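# Place three colored cubes inside the turquoise box

## Task

Move the red cube, the blue cube and the yellow cube into the turquoise box so that every one of them has its centre lower than the rim of the box.

## Robot and tools

Robot: two arms, left_arm and right_arm, each ending in a five-finger hand. The left hand mirrors the right. Base poses in the scene frame: left_arm at (+0.036, +0.261, +0.025) m, quat_wxyz (+1.000, 0, 0, -0.005); right_arm at (-0.002, -0.336, +0.005) m, quat_wxyz (+1.000, 0, 0, -0.030). A post stands on the floor behind the arms. Loose objects may get a short push from outside now and then.

Scene frame: origin at table-top height, halfway between the arms' nominal bases; +z up, +x away from the robot over the table, +y toward left_arm. Arm names do not match image left/right. Reported end_effector_position (m) and end_effector_quat_wxyz are in this frame and can be off by a few cm.

Hand point: a point fixed to the palm, about 0.05 m in front of it and 0.15 m from the wrist mount along the fingers. Its +z runs along straight fingers, +y out of the palm, +x across the palm away from the thumb on the right hand (toward the thumb on the left hand). Straight fingertips reach 0.06-0.07 m past it in +z, finger centre lines sit 0.06 m toward -y. A wrist bracket on the little-finger side can strike objects. With the thumb turned in front of the palm, a closed hand holds items about 0.035-0.065 m thick; thumb tip against index pad can pinch light items up to about 0.08 m.

A row is 28 numbers, each in [-1, 1], always for both arms: left_arm dx, dy, dz, rx, ry, rz; left hand thumb_turn, thumb_bend, index, middle, ring, little, force_limit, speed; then the same fourteen for right_arm and its hand.

Pose numbers (first six per arm) are offsets, not poses: displacement of the hand point from that arm's Hand target as it stood when the action or move began, along scene-frame axes. 1.0 equals 0.6 m for dx, dy, dz and 180 degrees for rx, ry, rz, which form one rotation vector turning about the Hand target's position. Every row of one action, and every target in one move list, counts from that same starting Hand target, not from the previous row. Resending an offset moves the arm again. All six zero means nothing new for that arm.

Hand numbers are absolute targets: -1 open (thumb_turn: beside palm; others: straight), +1 closed (thumb in front of palm, fully bent, fingers curled). force_limit maps linearly -1 to about 0 N, +1 to 10 N at the fingertip (15 N for the two thumb motors). speed rises from near zero at -1 to full at +0.48 and stays full up to +1; full travel takes 0.49 s. For gentle grips close at speed -0.94 or below. No value means unchanged: to keep a hand as is, resend the eight numbers of its last executed row; if none has run yet, send hand_measured plus hand_force_limit and hand_speed. To squeeze harder, raise force_limit and send a target more closed than hand_measured; to loosen, send one more open.

Tools:
- execute_actions(actions, cameras): actions is a list of actions; each action is up to 15 rows, one per 1/30 s step; a shorter action repeats its last row to step 15. Images come only when actions is empty or cameras names them (["all"], a list of names, or []).
- move(target, speed, blend, blocking, cameras): target is one row or a list of up to 15 rows; straight path of each hand point toward its offset. speed is m/s per arm path, 0.002 to 4.3, default 0.25 (turns up to twice that in rad/s), one value or one per target. blend in m rounds corners; 0 (default) stops at each target. Total time capped at 10 s. blocking=false returns after about 0.5 s while the move continues. Paths ignore obstacles and the other arm.
- wait(seconds 0-3600, cameras): lets time pass; a running move continues.
- stop(cameras): brakes a running move.
- zoom_image(camera, region [x0, y0, x1, y1] in pixels, at most 504 each way): closer look at the latest image of that camera.
- show_instructions(): reference pages.
- finished_scene(scene=1): ends the scene for good; the cubes must stay in place without the robot.

Cameras: cam_head_left, cam_head_right, cam_high, cam_low (896x504), cam_left_wrist, cam_right_wrist (616x616, fisheye).

Results give, per arm, end_effector_position, end_effector_quat_wxyz, Hand target (last commanded pose after clipping; next offsets start from it), joint positions, velocities (may read within noise) and torques, plus hand_measured, hand_stopped_by (moving, target, force, stalled, fault), hand_load_n (positive when the finger is pushed open; near 0 after losing a grip), hand_force_limit and hand_speed, each listed in the thumb_turn...little order. A move adds a move: line with the ending (done, off_target, moving, held, fault) and limits (paced = pose clipped, held = steps withheld). MOTOR HOT and OVER-TEMPERATURE FAULT lines warn of heat.

Behaviour: an arm often rests 1-3 cm (up to 5) short, usually low, without any contact; a new execute_actions call, even all zeros, requests the pose again, or send the remaining gap. Orientation is clipped each step to within 40 degrees of current. Small turns can shift the hand point noticeably. Blocked arms keep pressing until commanded back past the hand point.

Avoid: dropping cubes even slightly, releasing moving objects, fast impacts, hard pushes on the box or table, anything leaving the table, contact between the two arms or hands, overloading fingers, and long stretched holds that heat motors. Approach slowly near contacts.

Each tool is called after ">>>" as name(argument=value, ...) on one line, values as JSON.

Reference images:

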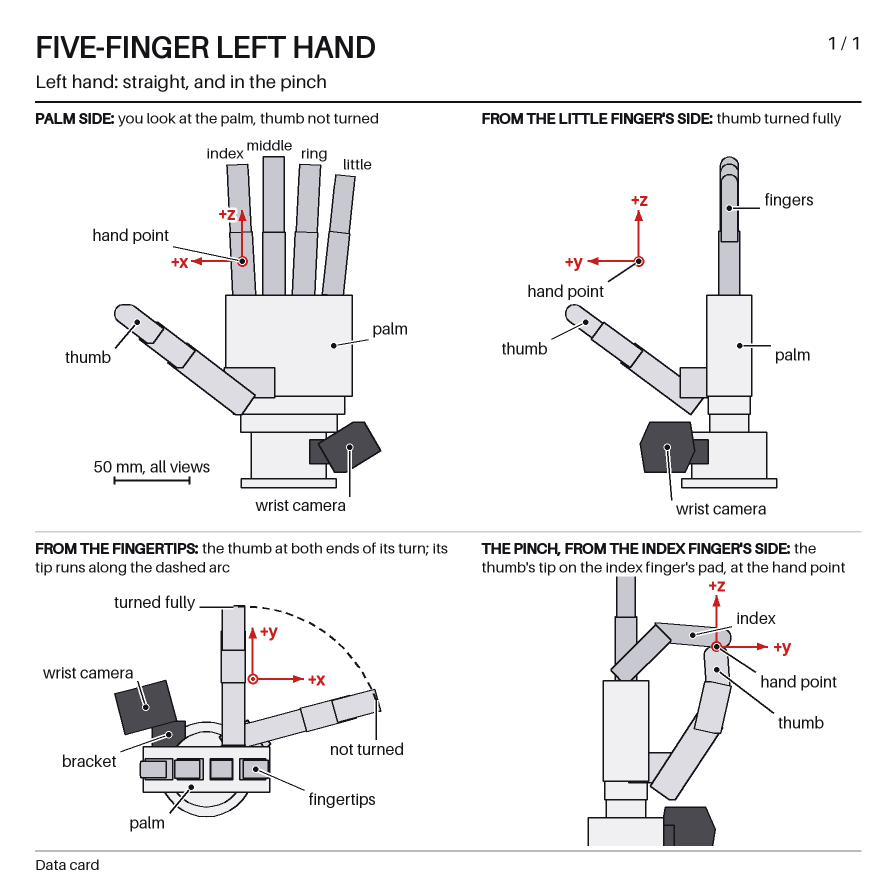

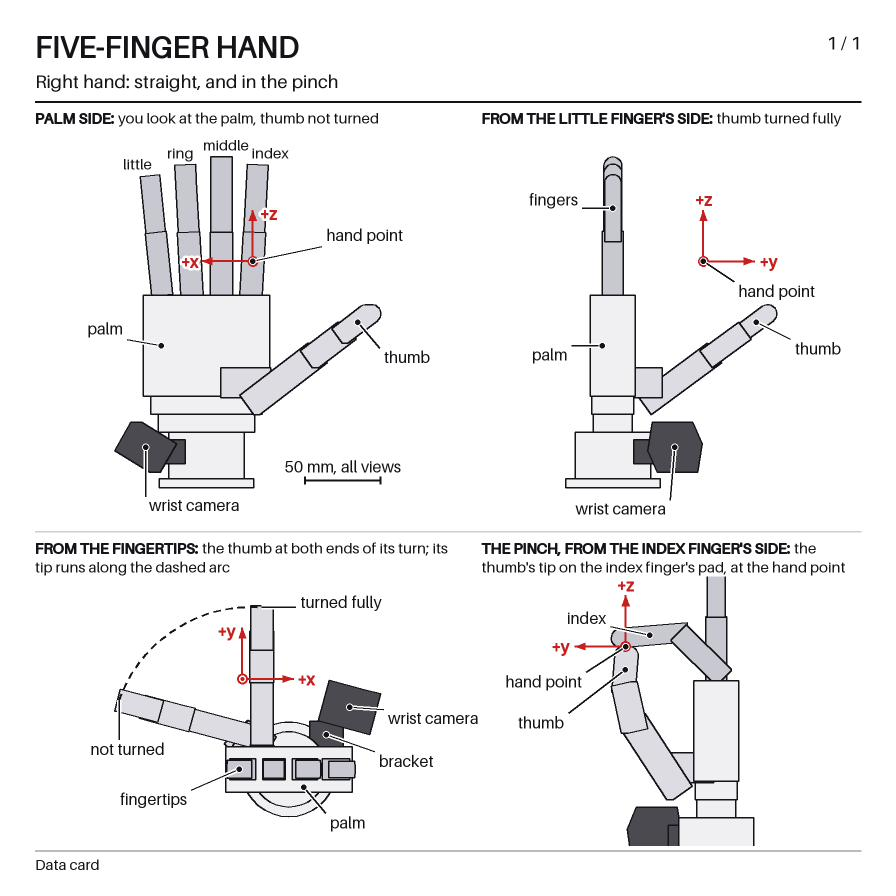

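## Session

>>> execute_actions(actions=[])

Scene clock: 0.00 s.
left_arm: end_effector_position=(+0.3504, +0.0397, +0.3311) hand_measured=(-1.000, -1.000, -1.000, -1.000, -1.000, -1.000) hand_load_n=(+0.0, +0.0, +0.0, +0.0, +0.0, +0.0) hand_stopped_by=(target, target, target, target, target, target) hand_force_limit=0.00 hand_speed=-0.80 end_effector_quat_wxyz=(+0.120, +0.918, -0.293, +0.241) | right_arm: end_effector_position=(+0.3865, -0.1811, +0.1665) hand_measured=(-1.000, -1.000, -1.000, -1.000, -1.000, -1.000) hand_load_n=(+0.0, +0.0, +0.0, +0.0, +0.0, +0.0) hand_stopped_by=(target, target, target, target, target, target) hand_force_limit=0.00 hand_speed=-0.80 end_effector_quat_wxyz=(-0.287, +0.936, +0.115, +0.169)
Joint positions: left_arm=[-0.318 0.947 1.05 -1.173 0.225 -1.338] | right_arm=[0.326 1.227 0.991 -0.868 -0.511 -1.424]
Joint velocities: within noise
Joint torques (N m): no reading
Heat: left arm: hottest wrist roll 32 °C; right arm: hottest elbow 31 °C.
Hand target: left_arm +0.3551, +0.0381, +0.3461; +0.121, +0.913, -0.294, +0.256 | right_arm +0.3956, -0.1786, +0.1791; -0.289, +0.932, +0.118, +0.183

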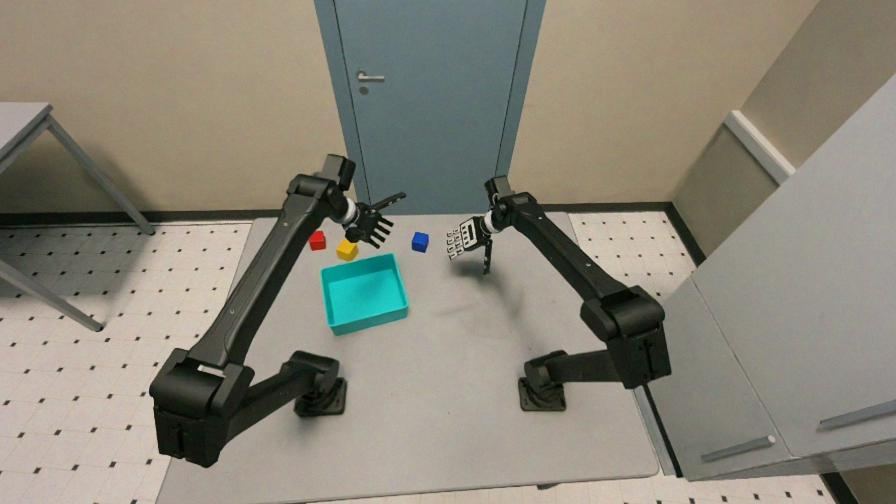

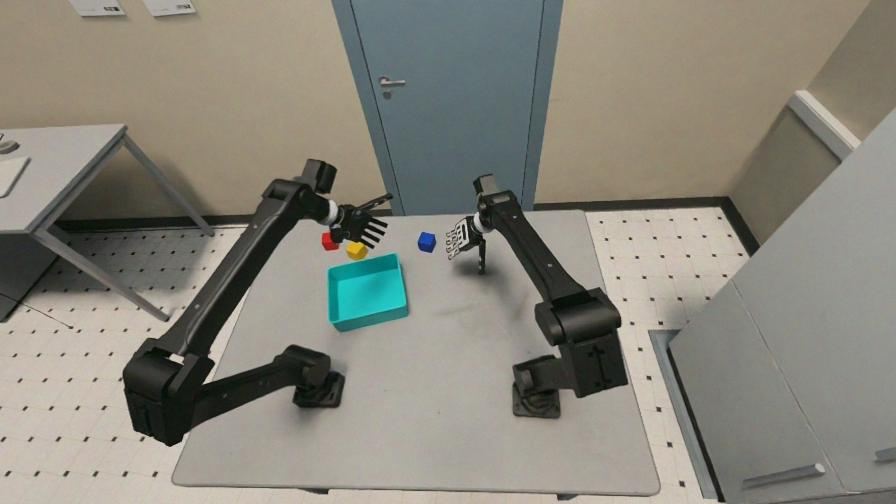

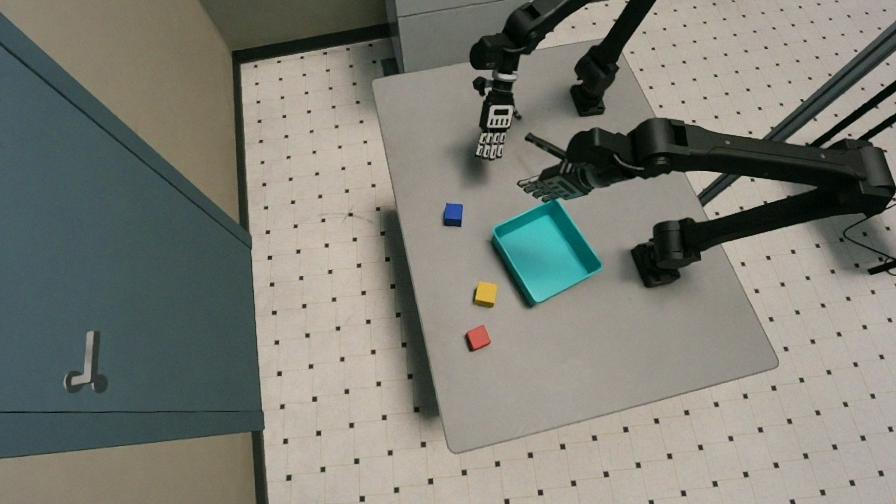

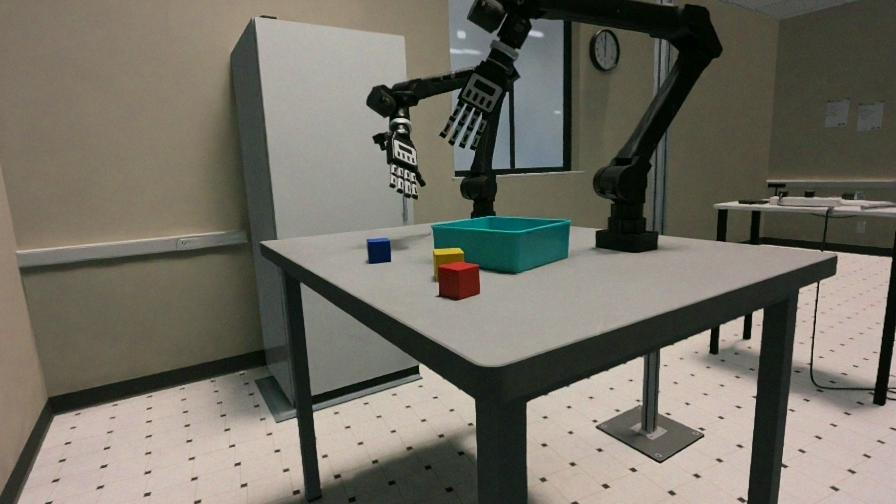

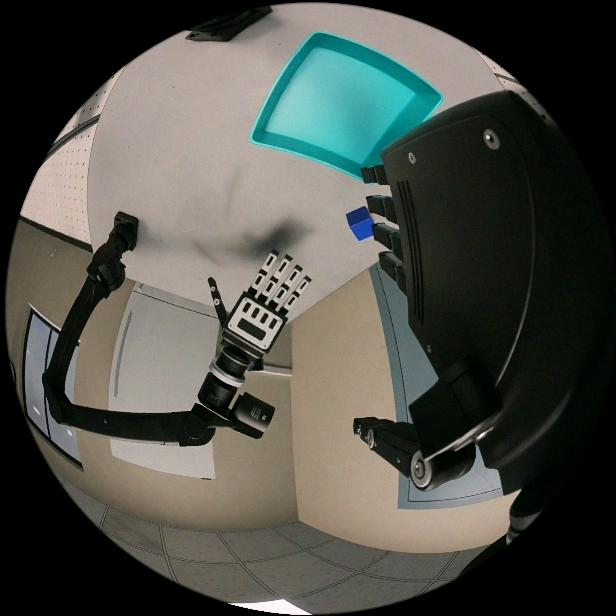

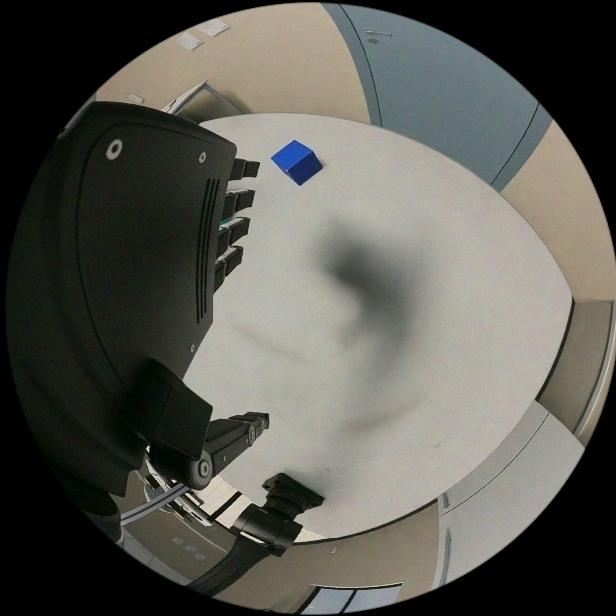

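>>> zoom_image(camera="cam_high", region=[420, 180, 620, 360])

>>> zoom_image(camera="cam_low", region=[350, 200, 600, 310])

>>> zoom_image(camera="cam_head_left", region=[290, 210, 450, 345])

>>> zoom_image(camera="cam_head_right", region=[290, 210, 450, 345])

Scaled by 2.520 from the camera's image (finer frame: 1280x720).

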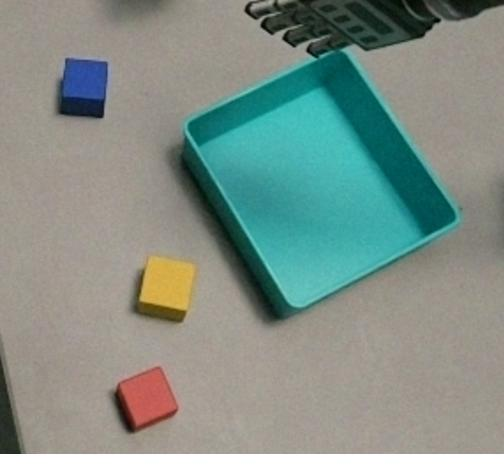

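Scaled by 2.016 from the camera's image (finer frame: 1280x720).

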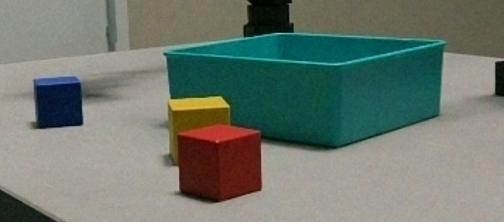

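Scaled by 3.150 from the camera's image (finer frame: 1280x720).

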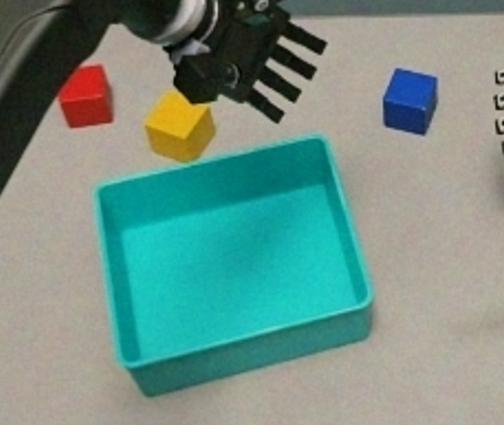

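Scaled by 3.150 from the camera's image (finer frame: 1280x720).

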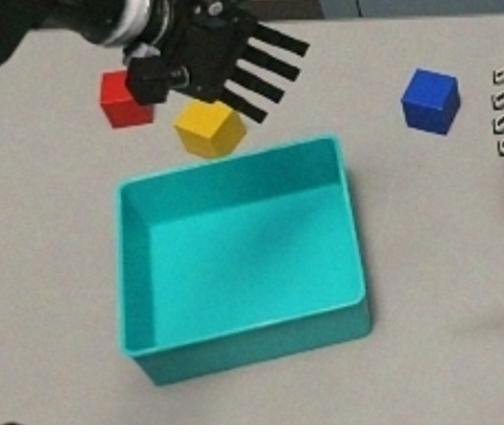

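>>> move(target=[0.3615,0.488,-0.2435,0.3049,-0.1922,-0.1586, 1,-1,-0.7,-0.7,-0.7,-0.7,-0.3,0, -0.12,-0.2,0.03,0,0,0,-1,-1,-1,-1,-1,-1,0,-0.8], cameras=["all"])

Scene clock: 73.50 s.
left_arm: end_effector_position=(+0.5706, +0.3243, +0.2009) hand_measured=(+1.000, -1.000, -0.700, -0.700, -0.700, -0.700) hand_load_n=(+0.0, +0.0, +0.0, +0.0, -0.5, -0.5) hand_stopped_by=(target, target, target, target, target, target) hand_force_limit=-0.30 hand_speed=0.00 end_effector_quat_wxyz=(-0.329, +0.660, -0.602, +0.307) | right_arm: end_effector_position=(+0.3281, -0.2960, +0.1982) hand_measured=(-1.000, -1.000, -1.000, -1.000, -1.000, -1.000) hand_load_n=(+0.0, +0.0, +0.0, +0.0, +0.0, +0.0) hand_stopped_by=(target, target, target, target, target, target) hand_force_limit=0.00 hand_speed=-0.80 end_effector_quat_wxyz=(-0.288, +0.932, +0.118, +0.183)
Joint positions: left_arm=[0.215 1.345 0.996 -0.294 0.1 0.063] | right_arm=[-0.013 1.03 0.939 -1.189 -0.643 -1.798]
Joint torques (N m): left_arm=[-0.5 -9.88 10.28 2.48 0.17 0.12] | right_arm=[-0.73 -4.6 9.11 -0.18 -0.65 -0.12]
Heat: left arm: hottest elbow 40 °C; right arm: hottest elbow 38 °C.
Hand target: left_arm +0.5720, +0.3309, +0.2001; -0.335, +0.657, -0.602, +0.307 | right_arm +0.3236, -0.2986, +0.1971; -0.289, +0.932, +0.118, +0.183
Off the commanded pose: left_arm 0.007 m, 1 deg | right_arm 0.005 m, 0 deg.
move: done

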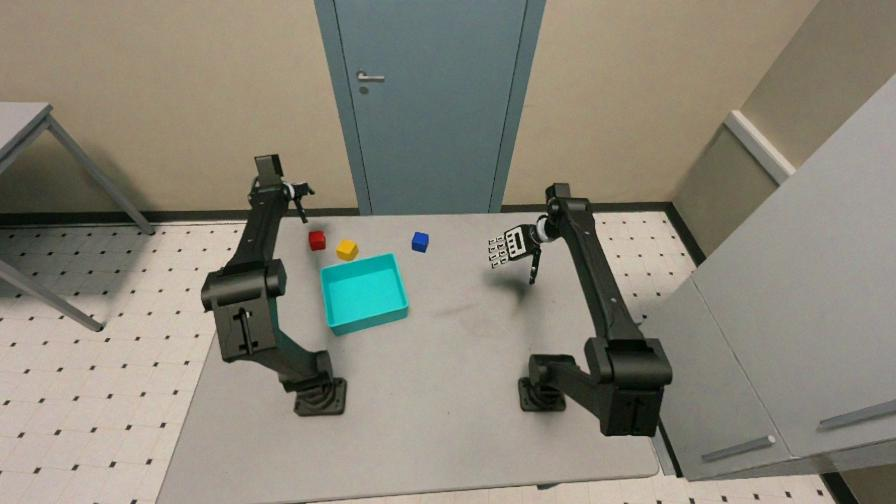

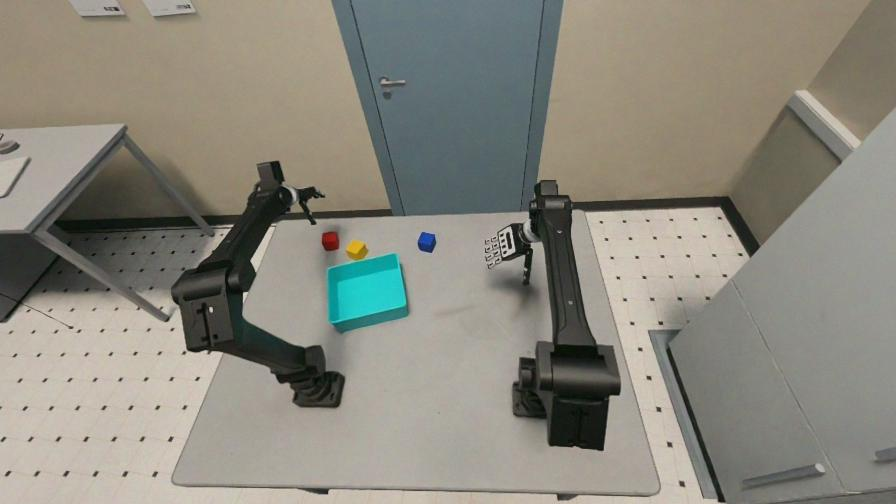

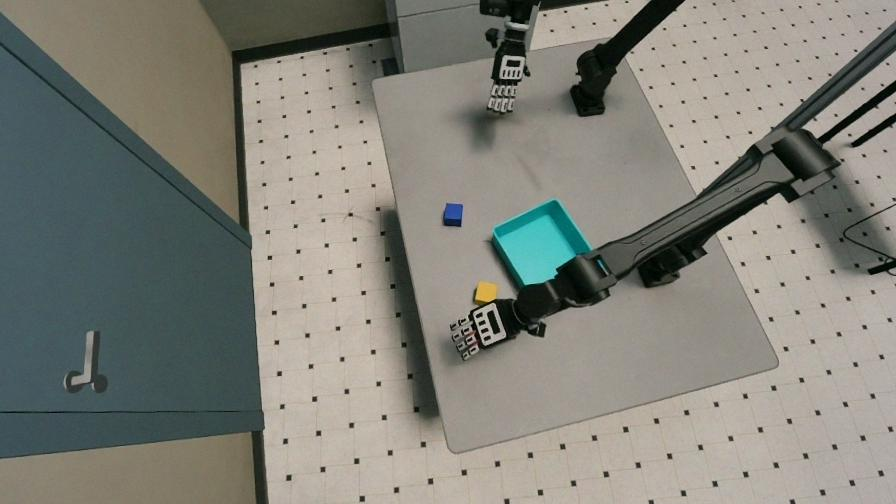

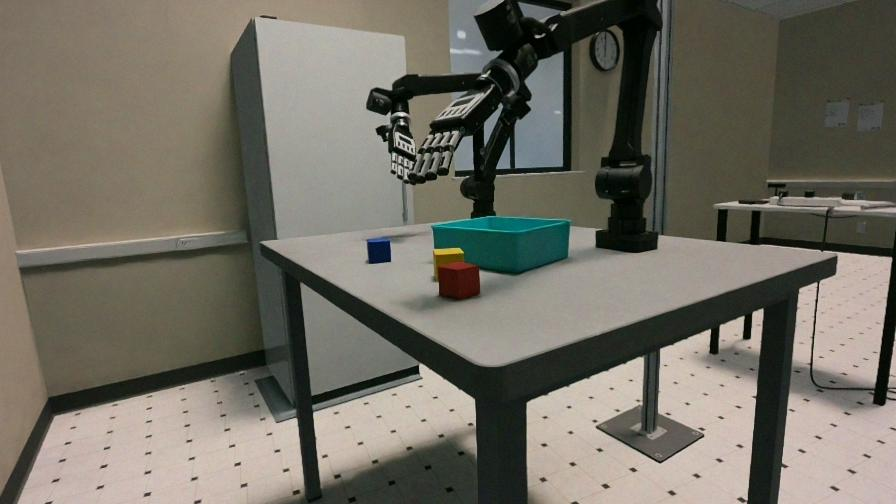

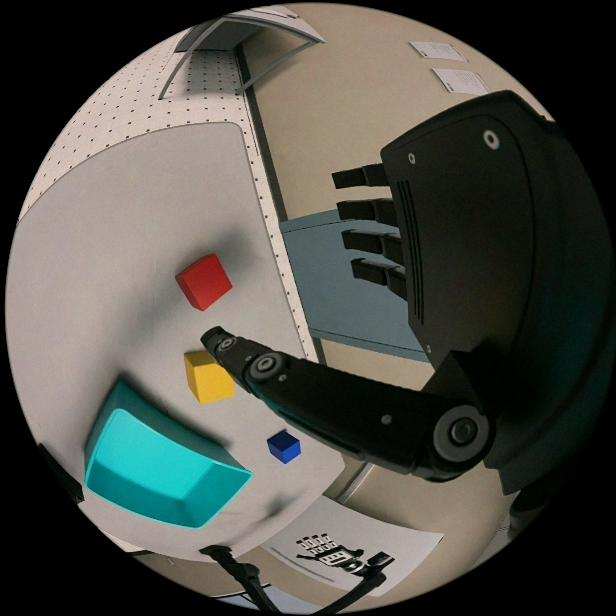

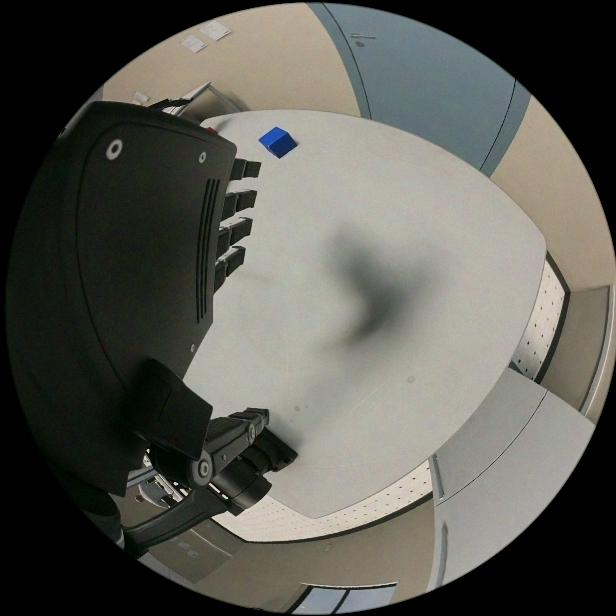

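>>> move(target=[0,0.006,-0.183,0,0,0, 1,-1,-0.7,-0.7,-0.7,-0.7,-0.3,0, 0,0,0,0,0,0,-1,-1,-1,-1,-1,-1,0,-0.8], cameras=["cam_head_left","cam_head_right","cam_high","cam_low","cam_left_wrist"])

Scene clock: 78.53 s.
left_arm: end_effector_position=(+0.5672, +0.3257, +0.0819) hand_measured=(+1.000, -1.000, -0.700, -0.700, -0.700, -0.700) hand_load_n=(+0.0, +0.0, -0.5, +0.0, +0.0, +0.0) hand_stopped_by=(target, target, target, target, target, target) hand_force_limit=-0.30 hand_speed=0.00 end_effector_quat_wxyz=(-0.322, +0.662, -0.606, +0.302) | right_arm: end_effector_position=(+0.3281, -0.2960, +0.1982) hand_measured=(-1.000, -1.000, -1.000, -1.000, -1.000, -1.000) hand_load_n=(+0.0, +0.0, +0.0, +0.0, +0.0, +0.0) hand_stopped_by=(target, target, target, target, target, target) hand_force_limit=0.00 hand_speed=-0.80 end_effector_quat_wxyz=(-0.288, +0.932, +0.118, +0.183)
Joint positions: left_arm=[0.22 1.516 0.824 0.031 0.107 0.069] | right_arm=[-0.013 1.03 0.939 -1.189 -0.643 -1.799]
Joint torques (N m): left_arm=[-0.32 -11.46 9.35 2.48 0.17 0.12] | right_arm=[-0.79 -4.13 9.1 -0.1 -0.65 -0.11]
Heat: left arm: hottest elbow 39 °C; right arm: hottest elbow 38 °C.
Hand target: left_arm +0.5720, +0.3344, +0.0903; -0.335, +0.657, -0.602, +0.307 | right_arm +0.3236, -0.2986, +0.1971; -0.289, +0.932, +0.118, +0.183
Off the commanded pose: left_arm 0.013 m, 2 deg | right_arm 0.005 m, 0 deg.
move: off_target (left_arm)

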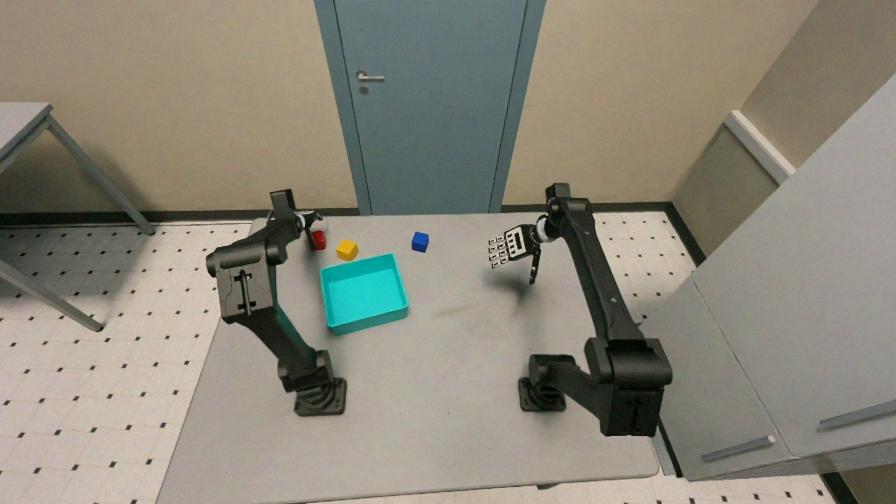

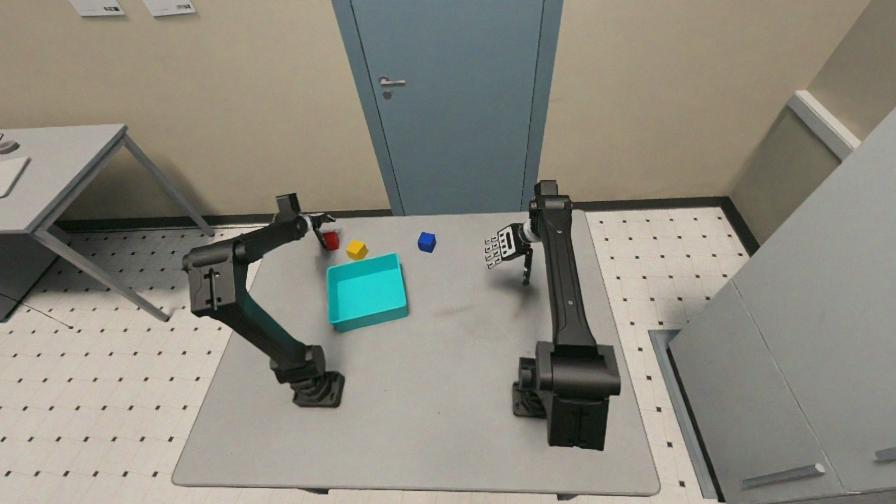

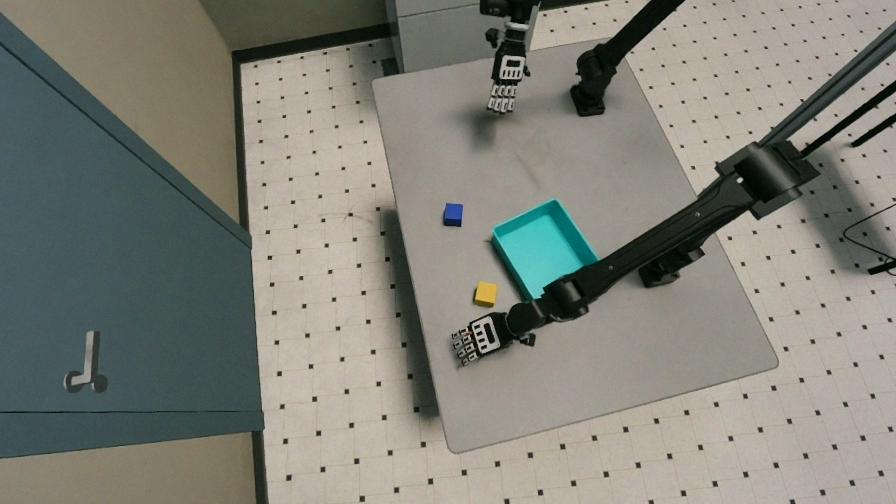

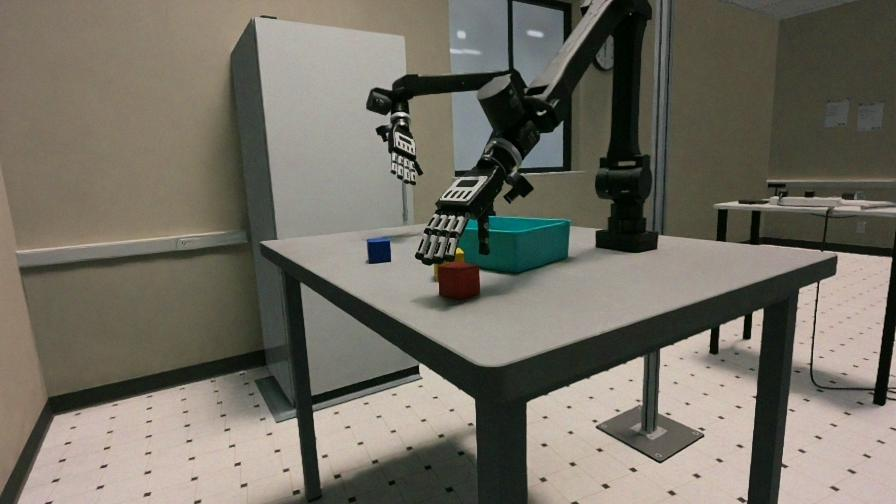

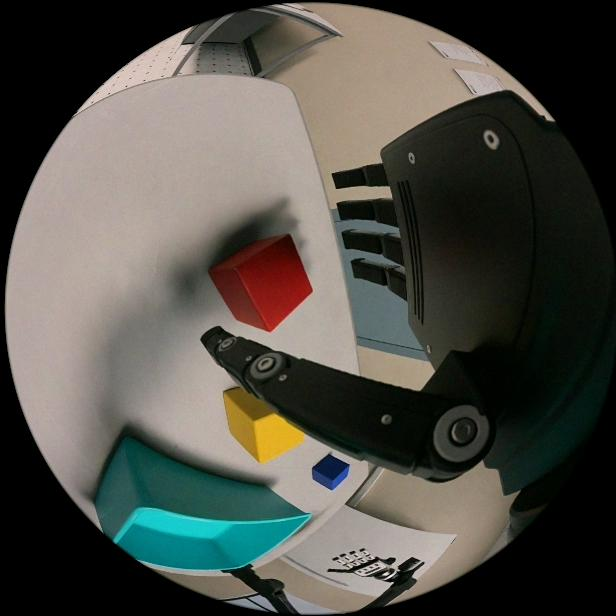

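>>> zoom_image(camera="cam_left_wrist", region=[180, 150, 400, 370])

>>> zoom_image(camera="cam_head_left", region=[270, 190, 370, 270])

>>> zoom_image(camera="cam_low", region=[400, 160, 560, 310])

>>> zoom_image(camera="cam_high", region=[430, 270, 560, 390])

Scaled by 2.291 from the camera's image (finer frame: 880x880).

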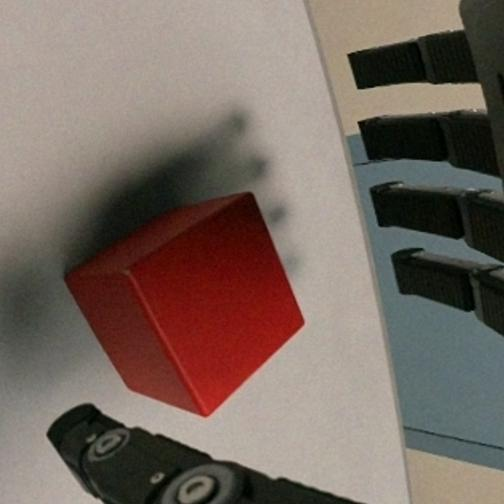

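Scaled by 5.040 from the camera's image (finer frame: 1280x720).

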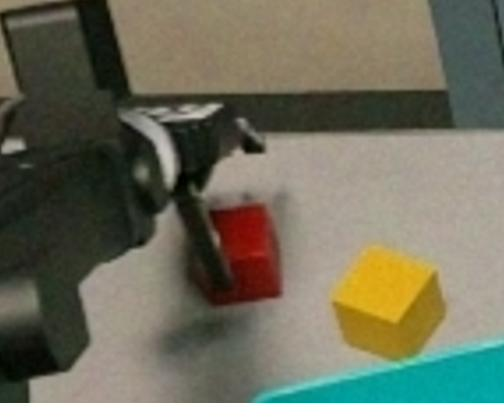

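Scaled by 3.150 from the camera's image (finer frame: 1280x720).

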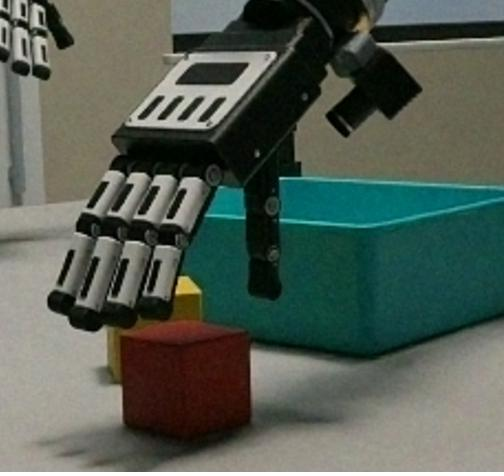

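Scaled by 3.877 from the camera's image (finer frame: 1280x720).

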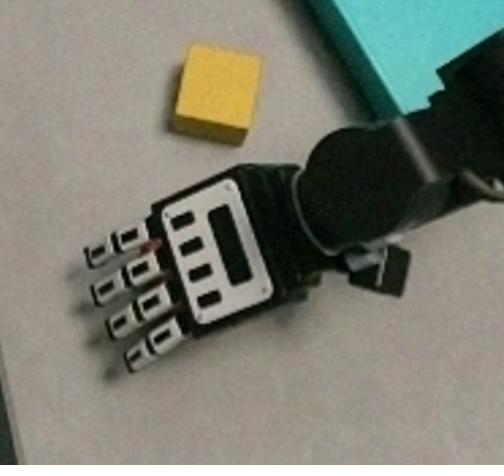

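>>> move(target=[0.015,0.005,-0.075,0,0,0, 1,-1,-0.7,-0.7,-0.7,-0.7,-0.3,0, 0,0,0,0,0,0,-1,-1,-1,-1,-1,-1,0,-0.8], speed=0.12, cameras=["cam_head_left","cam_head_right","cam_high","cam_low","cam_left_wrist"])

>>> zoom_image(camera="cam_low", region=[400, 160, 560, 310])

>>> zoom_image(camera="cam_left_wrist", region=[180, 150, 400, 370])

Scene clock: 110.00 s.
left_arm: end_effector_position=(+0.5788, +0.3289, +0.0420) hand_measured=(+1.000, -1.000, -0.700, -0.700, -0.700, -0.700) hand_load_n=(+0.0, +0.0, +0.0, +0.0, +0.0, +0.0) hand_stopped_by=(target, target, target, target, target, target) hand_force_limit=-0.30 hand_speed=0.00 end_effector_quat_wxyz=(-0.325, +0.660, -0.604, +0.305) | right_arm: end_effector_position=(+0.3281, -0.2960, +0.1982) hand_measured=(-1.000, -1.000, -1.000, -1.000, -1.000, -1.000) hand_load_n=(+0.0, +0.0, +0.0, +0.0, +0.0, +0.0) hand_stopped_by=(target, target, target, target, target, target) hand_force_limit=0.00 hand_speed=-0.80 end_effector_quat_wxyz=(-0.288, +0.932, +0.118, +0.183)
Joint positions: left_arm=[0.222 1.627 0.812 0.164 0.109 0.07] | right_arm=[-0.013 1.03 0.939 -1.189 -0.643 -1.799]
Joint torques (N m): left_arm=[-0.32 -11.81 8.18 2.51 0.17 0.13] | right_arm=[-1.08 -4.72 9.13 -0.23 -0.62 -0.11]
Heat: left arm: hottest elbow 38 °C; right arm: hottest elbow 38 °C.
Hand target: left_arm +0.5811, +0.3375, +0.0453; -0.335, +0.657, -0.601, +0.307 | right_arm +0.3236, -0.2986, +0.1971; -0.289, +0.932, +0.118, +0.183
Off the commanded pose: left_arm 0.009 m, 1 deg | right_arm 0.005 m, 0 deg.
move: done

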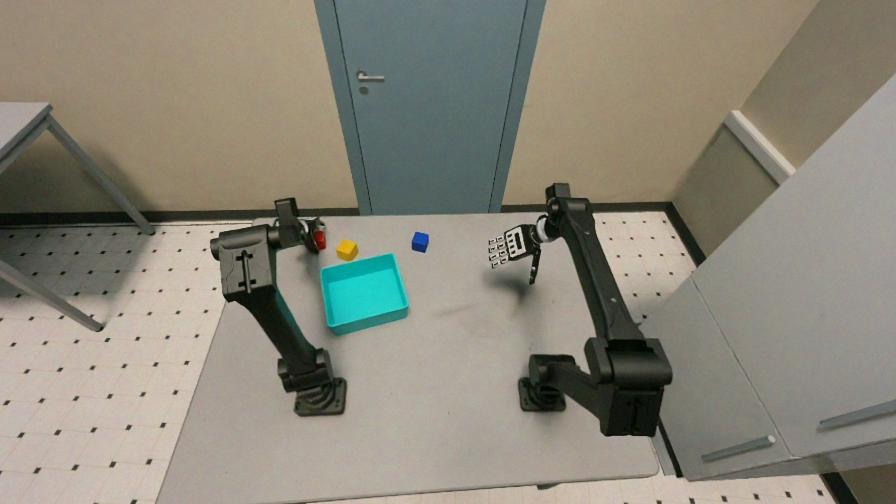

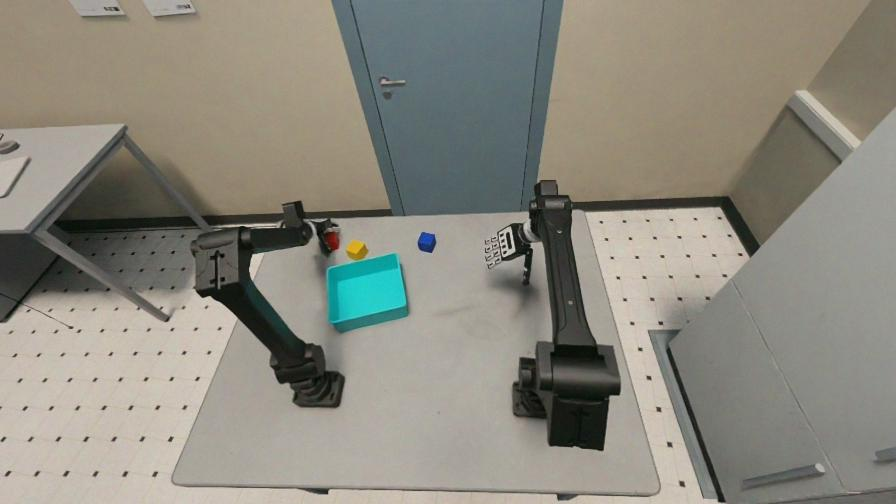

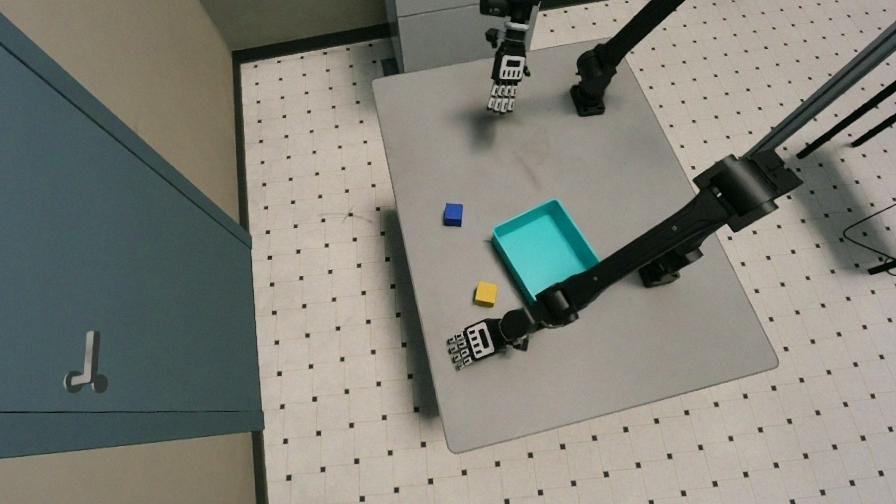

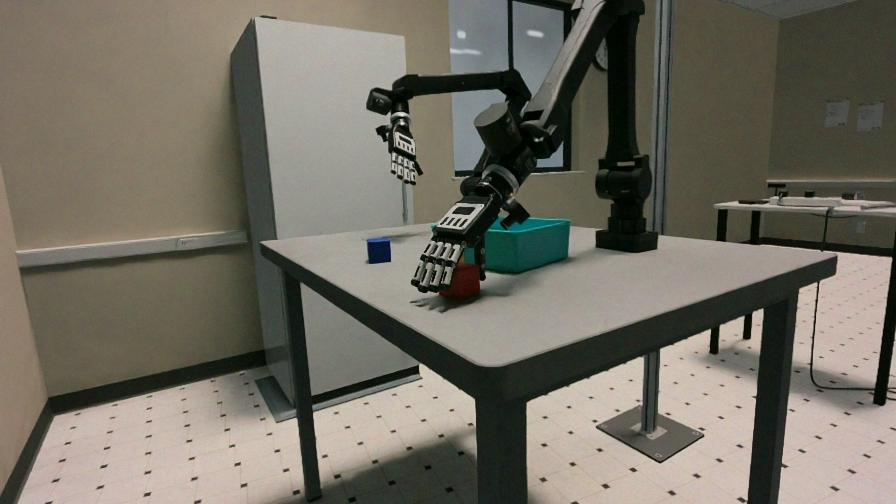

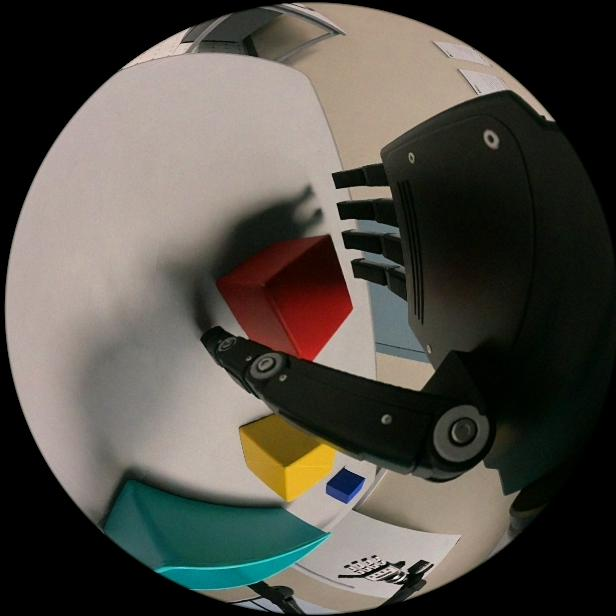

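Scaled by 3.150 from the camera's image (finer frame: 1280x720).

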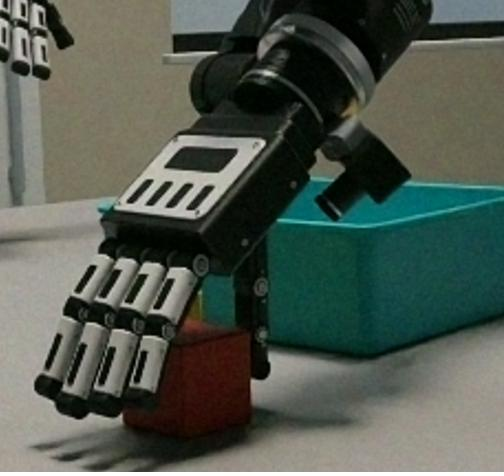

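Scaled by 2.291 from the camera's image (finer frame: 880x880).

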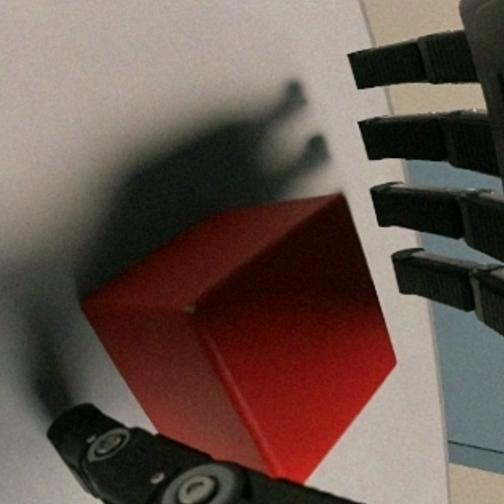

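>>> move(target=[-0.002,0,-0.02,0,0,0, 1,-1,-0.7,-0.7,-0.7,-0.7,-0.3,0, 0,0,0,0,0,0,-1,-1,-1,-1,-1,-1,0,-0.8], speed=0.08)

>>> move(target=[0,0,0,0,0,0, 1,-0.8,0.3,0.3,-0.7,-0.7,-0.3,-0.9, 0,0,0,0,0,0,-1,-1,-1,-1,-1,-1,0,-0.8], cameras=["cam_head_left","cam_low","cam_left_wrist"])

>>> zoom_image(camera="cam_low", region=[400, 160, 560, 310])

Scene clock: 122.93 s.
left_arm: end_effector_position=(+0.5803, +0.3293, +0.0358) hand_measured=(+1.000, -1.000, -0.700, -0.700, -0.700, -0.700) hand_load_n=(+0.0, +0.0, +0.0, +0.0, +0.0, +0.0) hand_stopped_by=(target, target, target, target, target, target) hand_force_limit=-0.30 hand_speed=0.00 end_effector_quat_wxyz=(-0.329, +0.658, -0.603, +0.308) | right_arm: end_effector_position=(+0.3281, -0.2960, +0.1982) hand_measured=(-1.000, -1.000, -1.000, -1.000, -1.000, -1.000) hand_load_n=(-0.5, +0.0, +0.0, +0.0, +0.0, +0.0) hand_stopped_by=(target, target, target, target, target, target) hand_force_limit=0.00 hand_speed=-0.80 end_effector_quat_wxyz=(-0.288, +0.932, +0.118, +0.183)
Joint positions: left_arm=[0.223 1.644 0.804 0.201 0.109 0.071] | right_arm=[-0.013 1.03 0.939 -1.189 -0.643 -1.799]
Joint torques (N m): left_arm=[-0.32 -11.16 7.66 2.5 0.18 0.13] | right_arm=[-0.85 -4.54 9.18 -0.23 -0.65 -0.11]
Heat: left arm: hottest elbow 37 °C; right arm: hottest elbow 38 °C.
Hand target: left_arm +0.5798, +0.3375, +0.0332; -0.335, +0.657, -0.602, +0.307 | right_arm +0.3236, -0.2986, +0.1971; -0.289, +0.932, +0.118, +0.183
Off the commanded pose: left_arm 0.009 m, 1 deg | right_arm 0.005 m, 0 deg.
move: done

Scene clock: 125.77 s.
left_arm: end_effector_position=(+0.5804, +0.3293, +0.0358) hand_measured=(+1.000, -0.802, +0.016, -0.012, -0.700, -0.700) hand_load_n=(-1.0, +6.5, +4.0, +3.0, +0.0, +0.0) hand_stopped_by=(target, target, force, force, target, target) hand_force_limit=-0.30 hand_speed=-0.90 end_effector_quat_wxyz=(-0.330, +0.658, -0.603, +0.308) | right_arm: end_effector_position=(+0.3281, -0.2960, +0.1982) hand_measured=(-1.000, -1.000, -1.000, -1.000, -1.000, -1.000) hand_load_n=(+0.0, +0.0, +0.0, +0.0, -0.5, +0.0) hand_stopped_by=(target, target, target, target, target, target) hand_force_limit=0.00 hand_speed=-0.80 end_effector_quat_wxyz=(-0.288, +0.932, +0.118, +0.183)
Joint positions: left_arm=[0.223 1.644 0.804 0.201 0.11 0.072] | right_arm=[-0.013 1.03 0.939 -1.189 -0.643 -1.799]
Joint torques (N m): left_arm=[-0.26 -11.22 7.65 2.47 0.15 0.11] | right_arm=[-1.03 -4.13 9.2 -0.18 -0.64 -0.13]
Heat: left arm: hottest elbow 37 °C; right arm: hottest elbow 38 °C.
Hand target: left_arm +0.5798, +0.3375, +0.0333; -0.335, +0.657, -0.602, +0.307 | right_arm +0.3236, -0.2986, +0.1971; -0.289, +0.932, +0.118, +0.183
Off the commanded pose: left_arm 0.009 m, 1 deg | right_arm 0.005 m, 0 deg.
move: done

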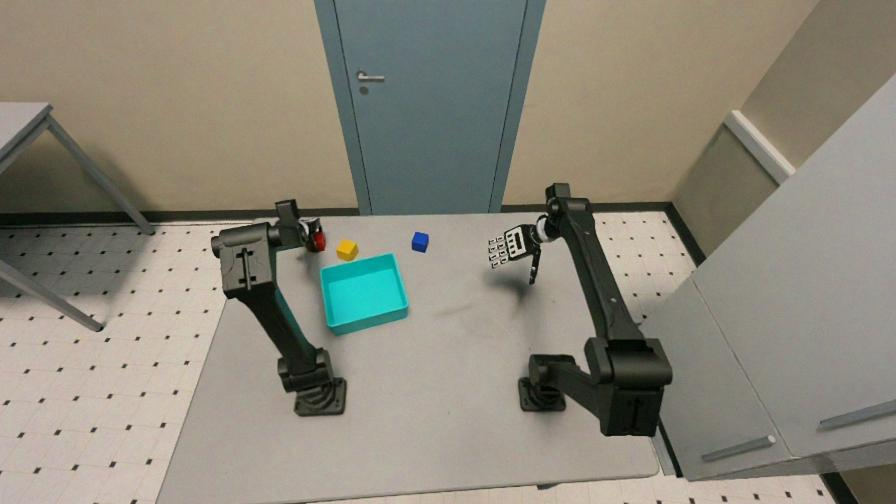

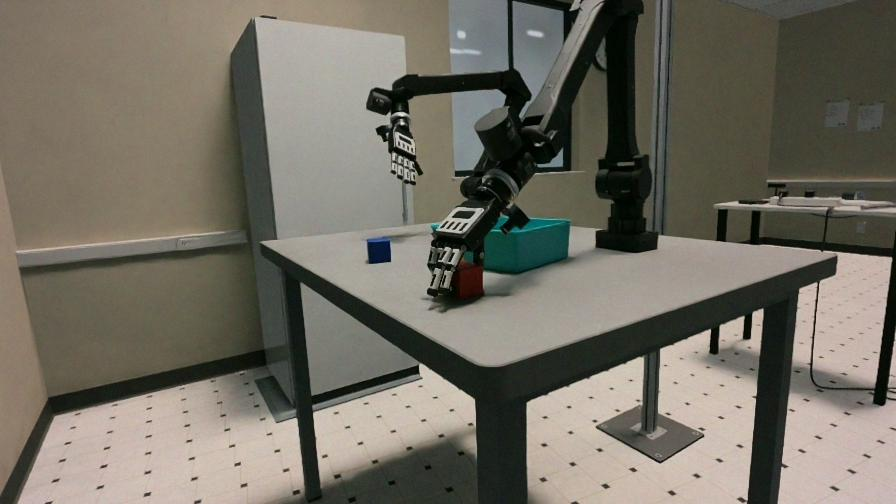

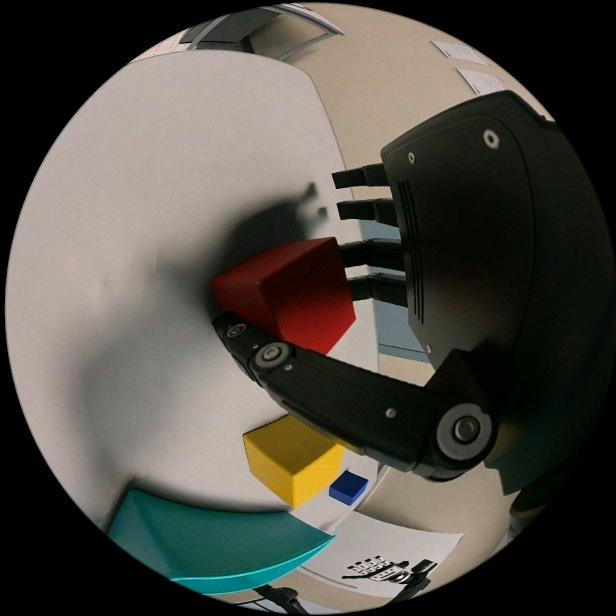

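Scaled by 3.150 from the camera's image (finer frame: 1280x720).

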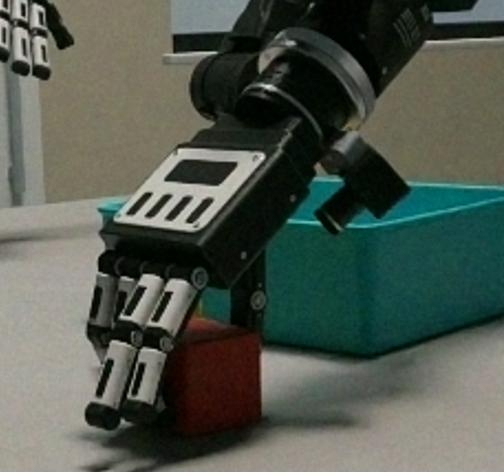

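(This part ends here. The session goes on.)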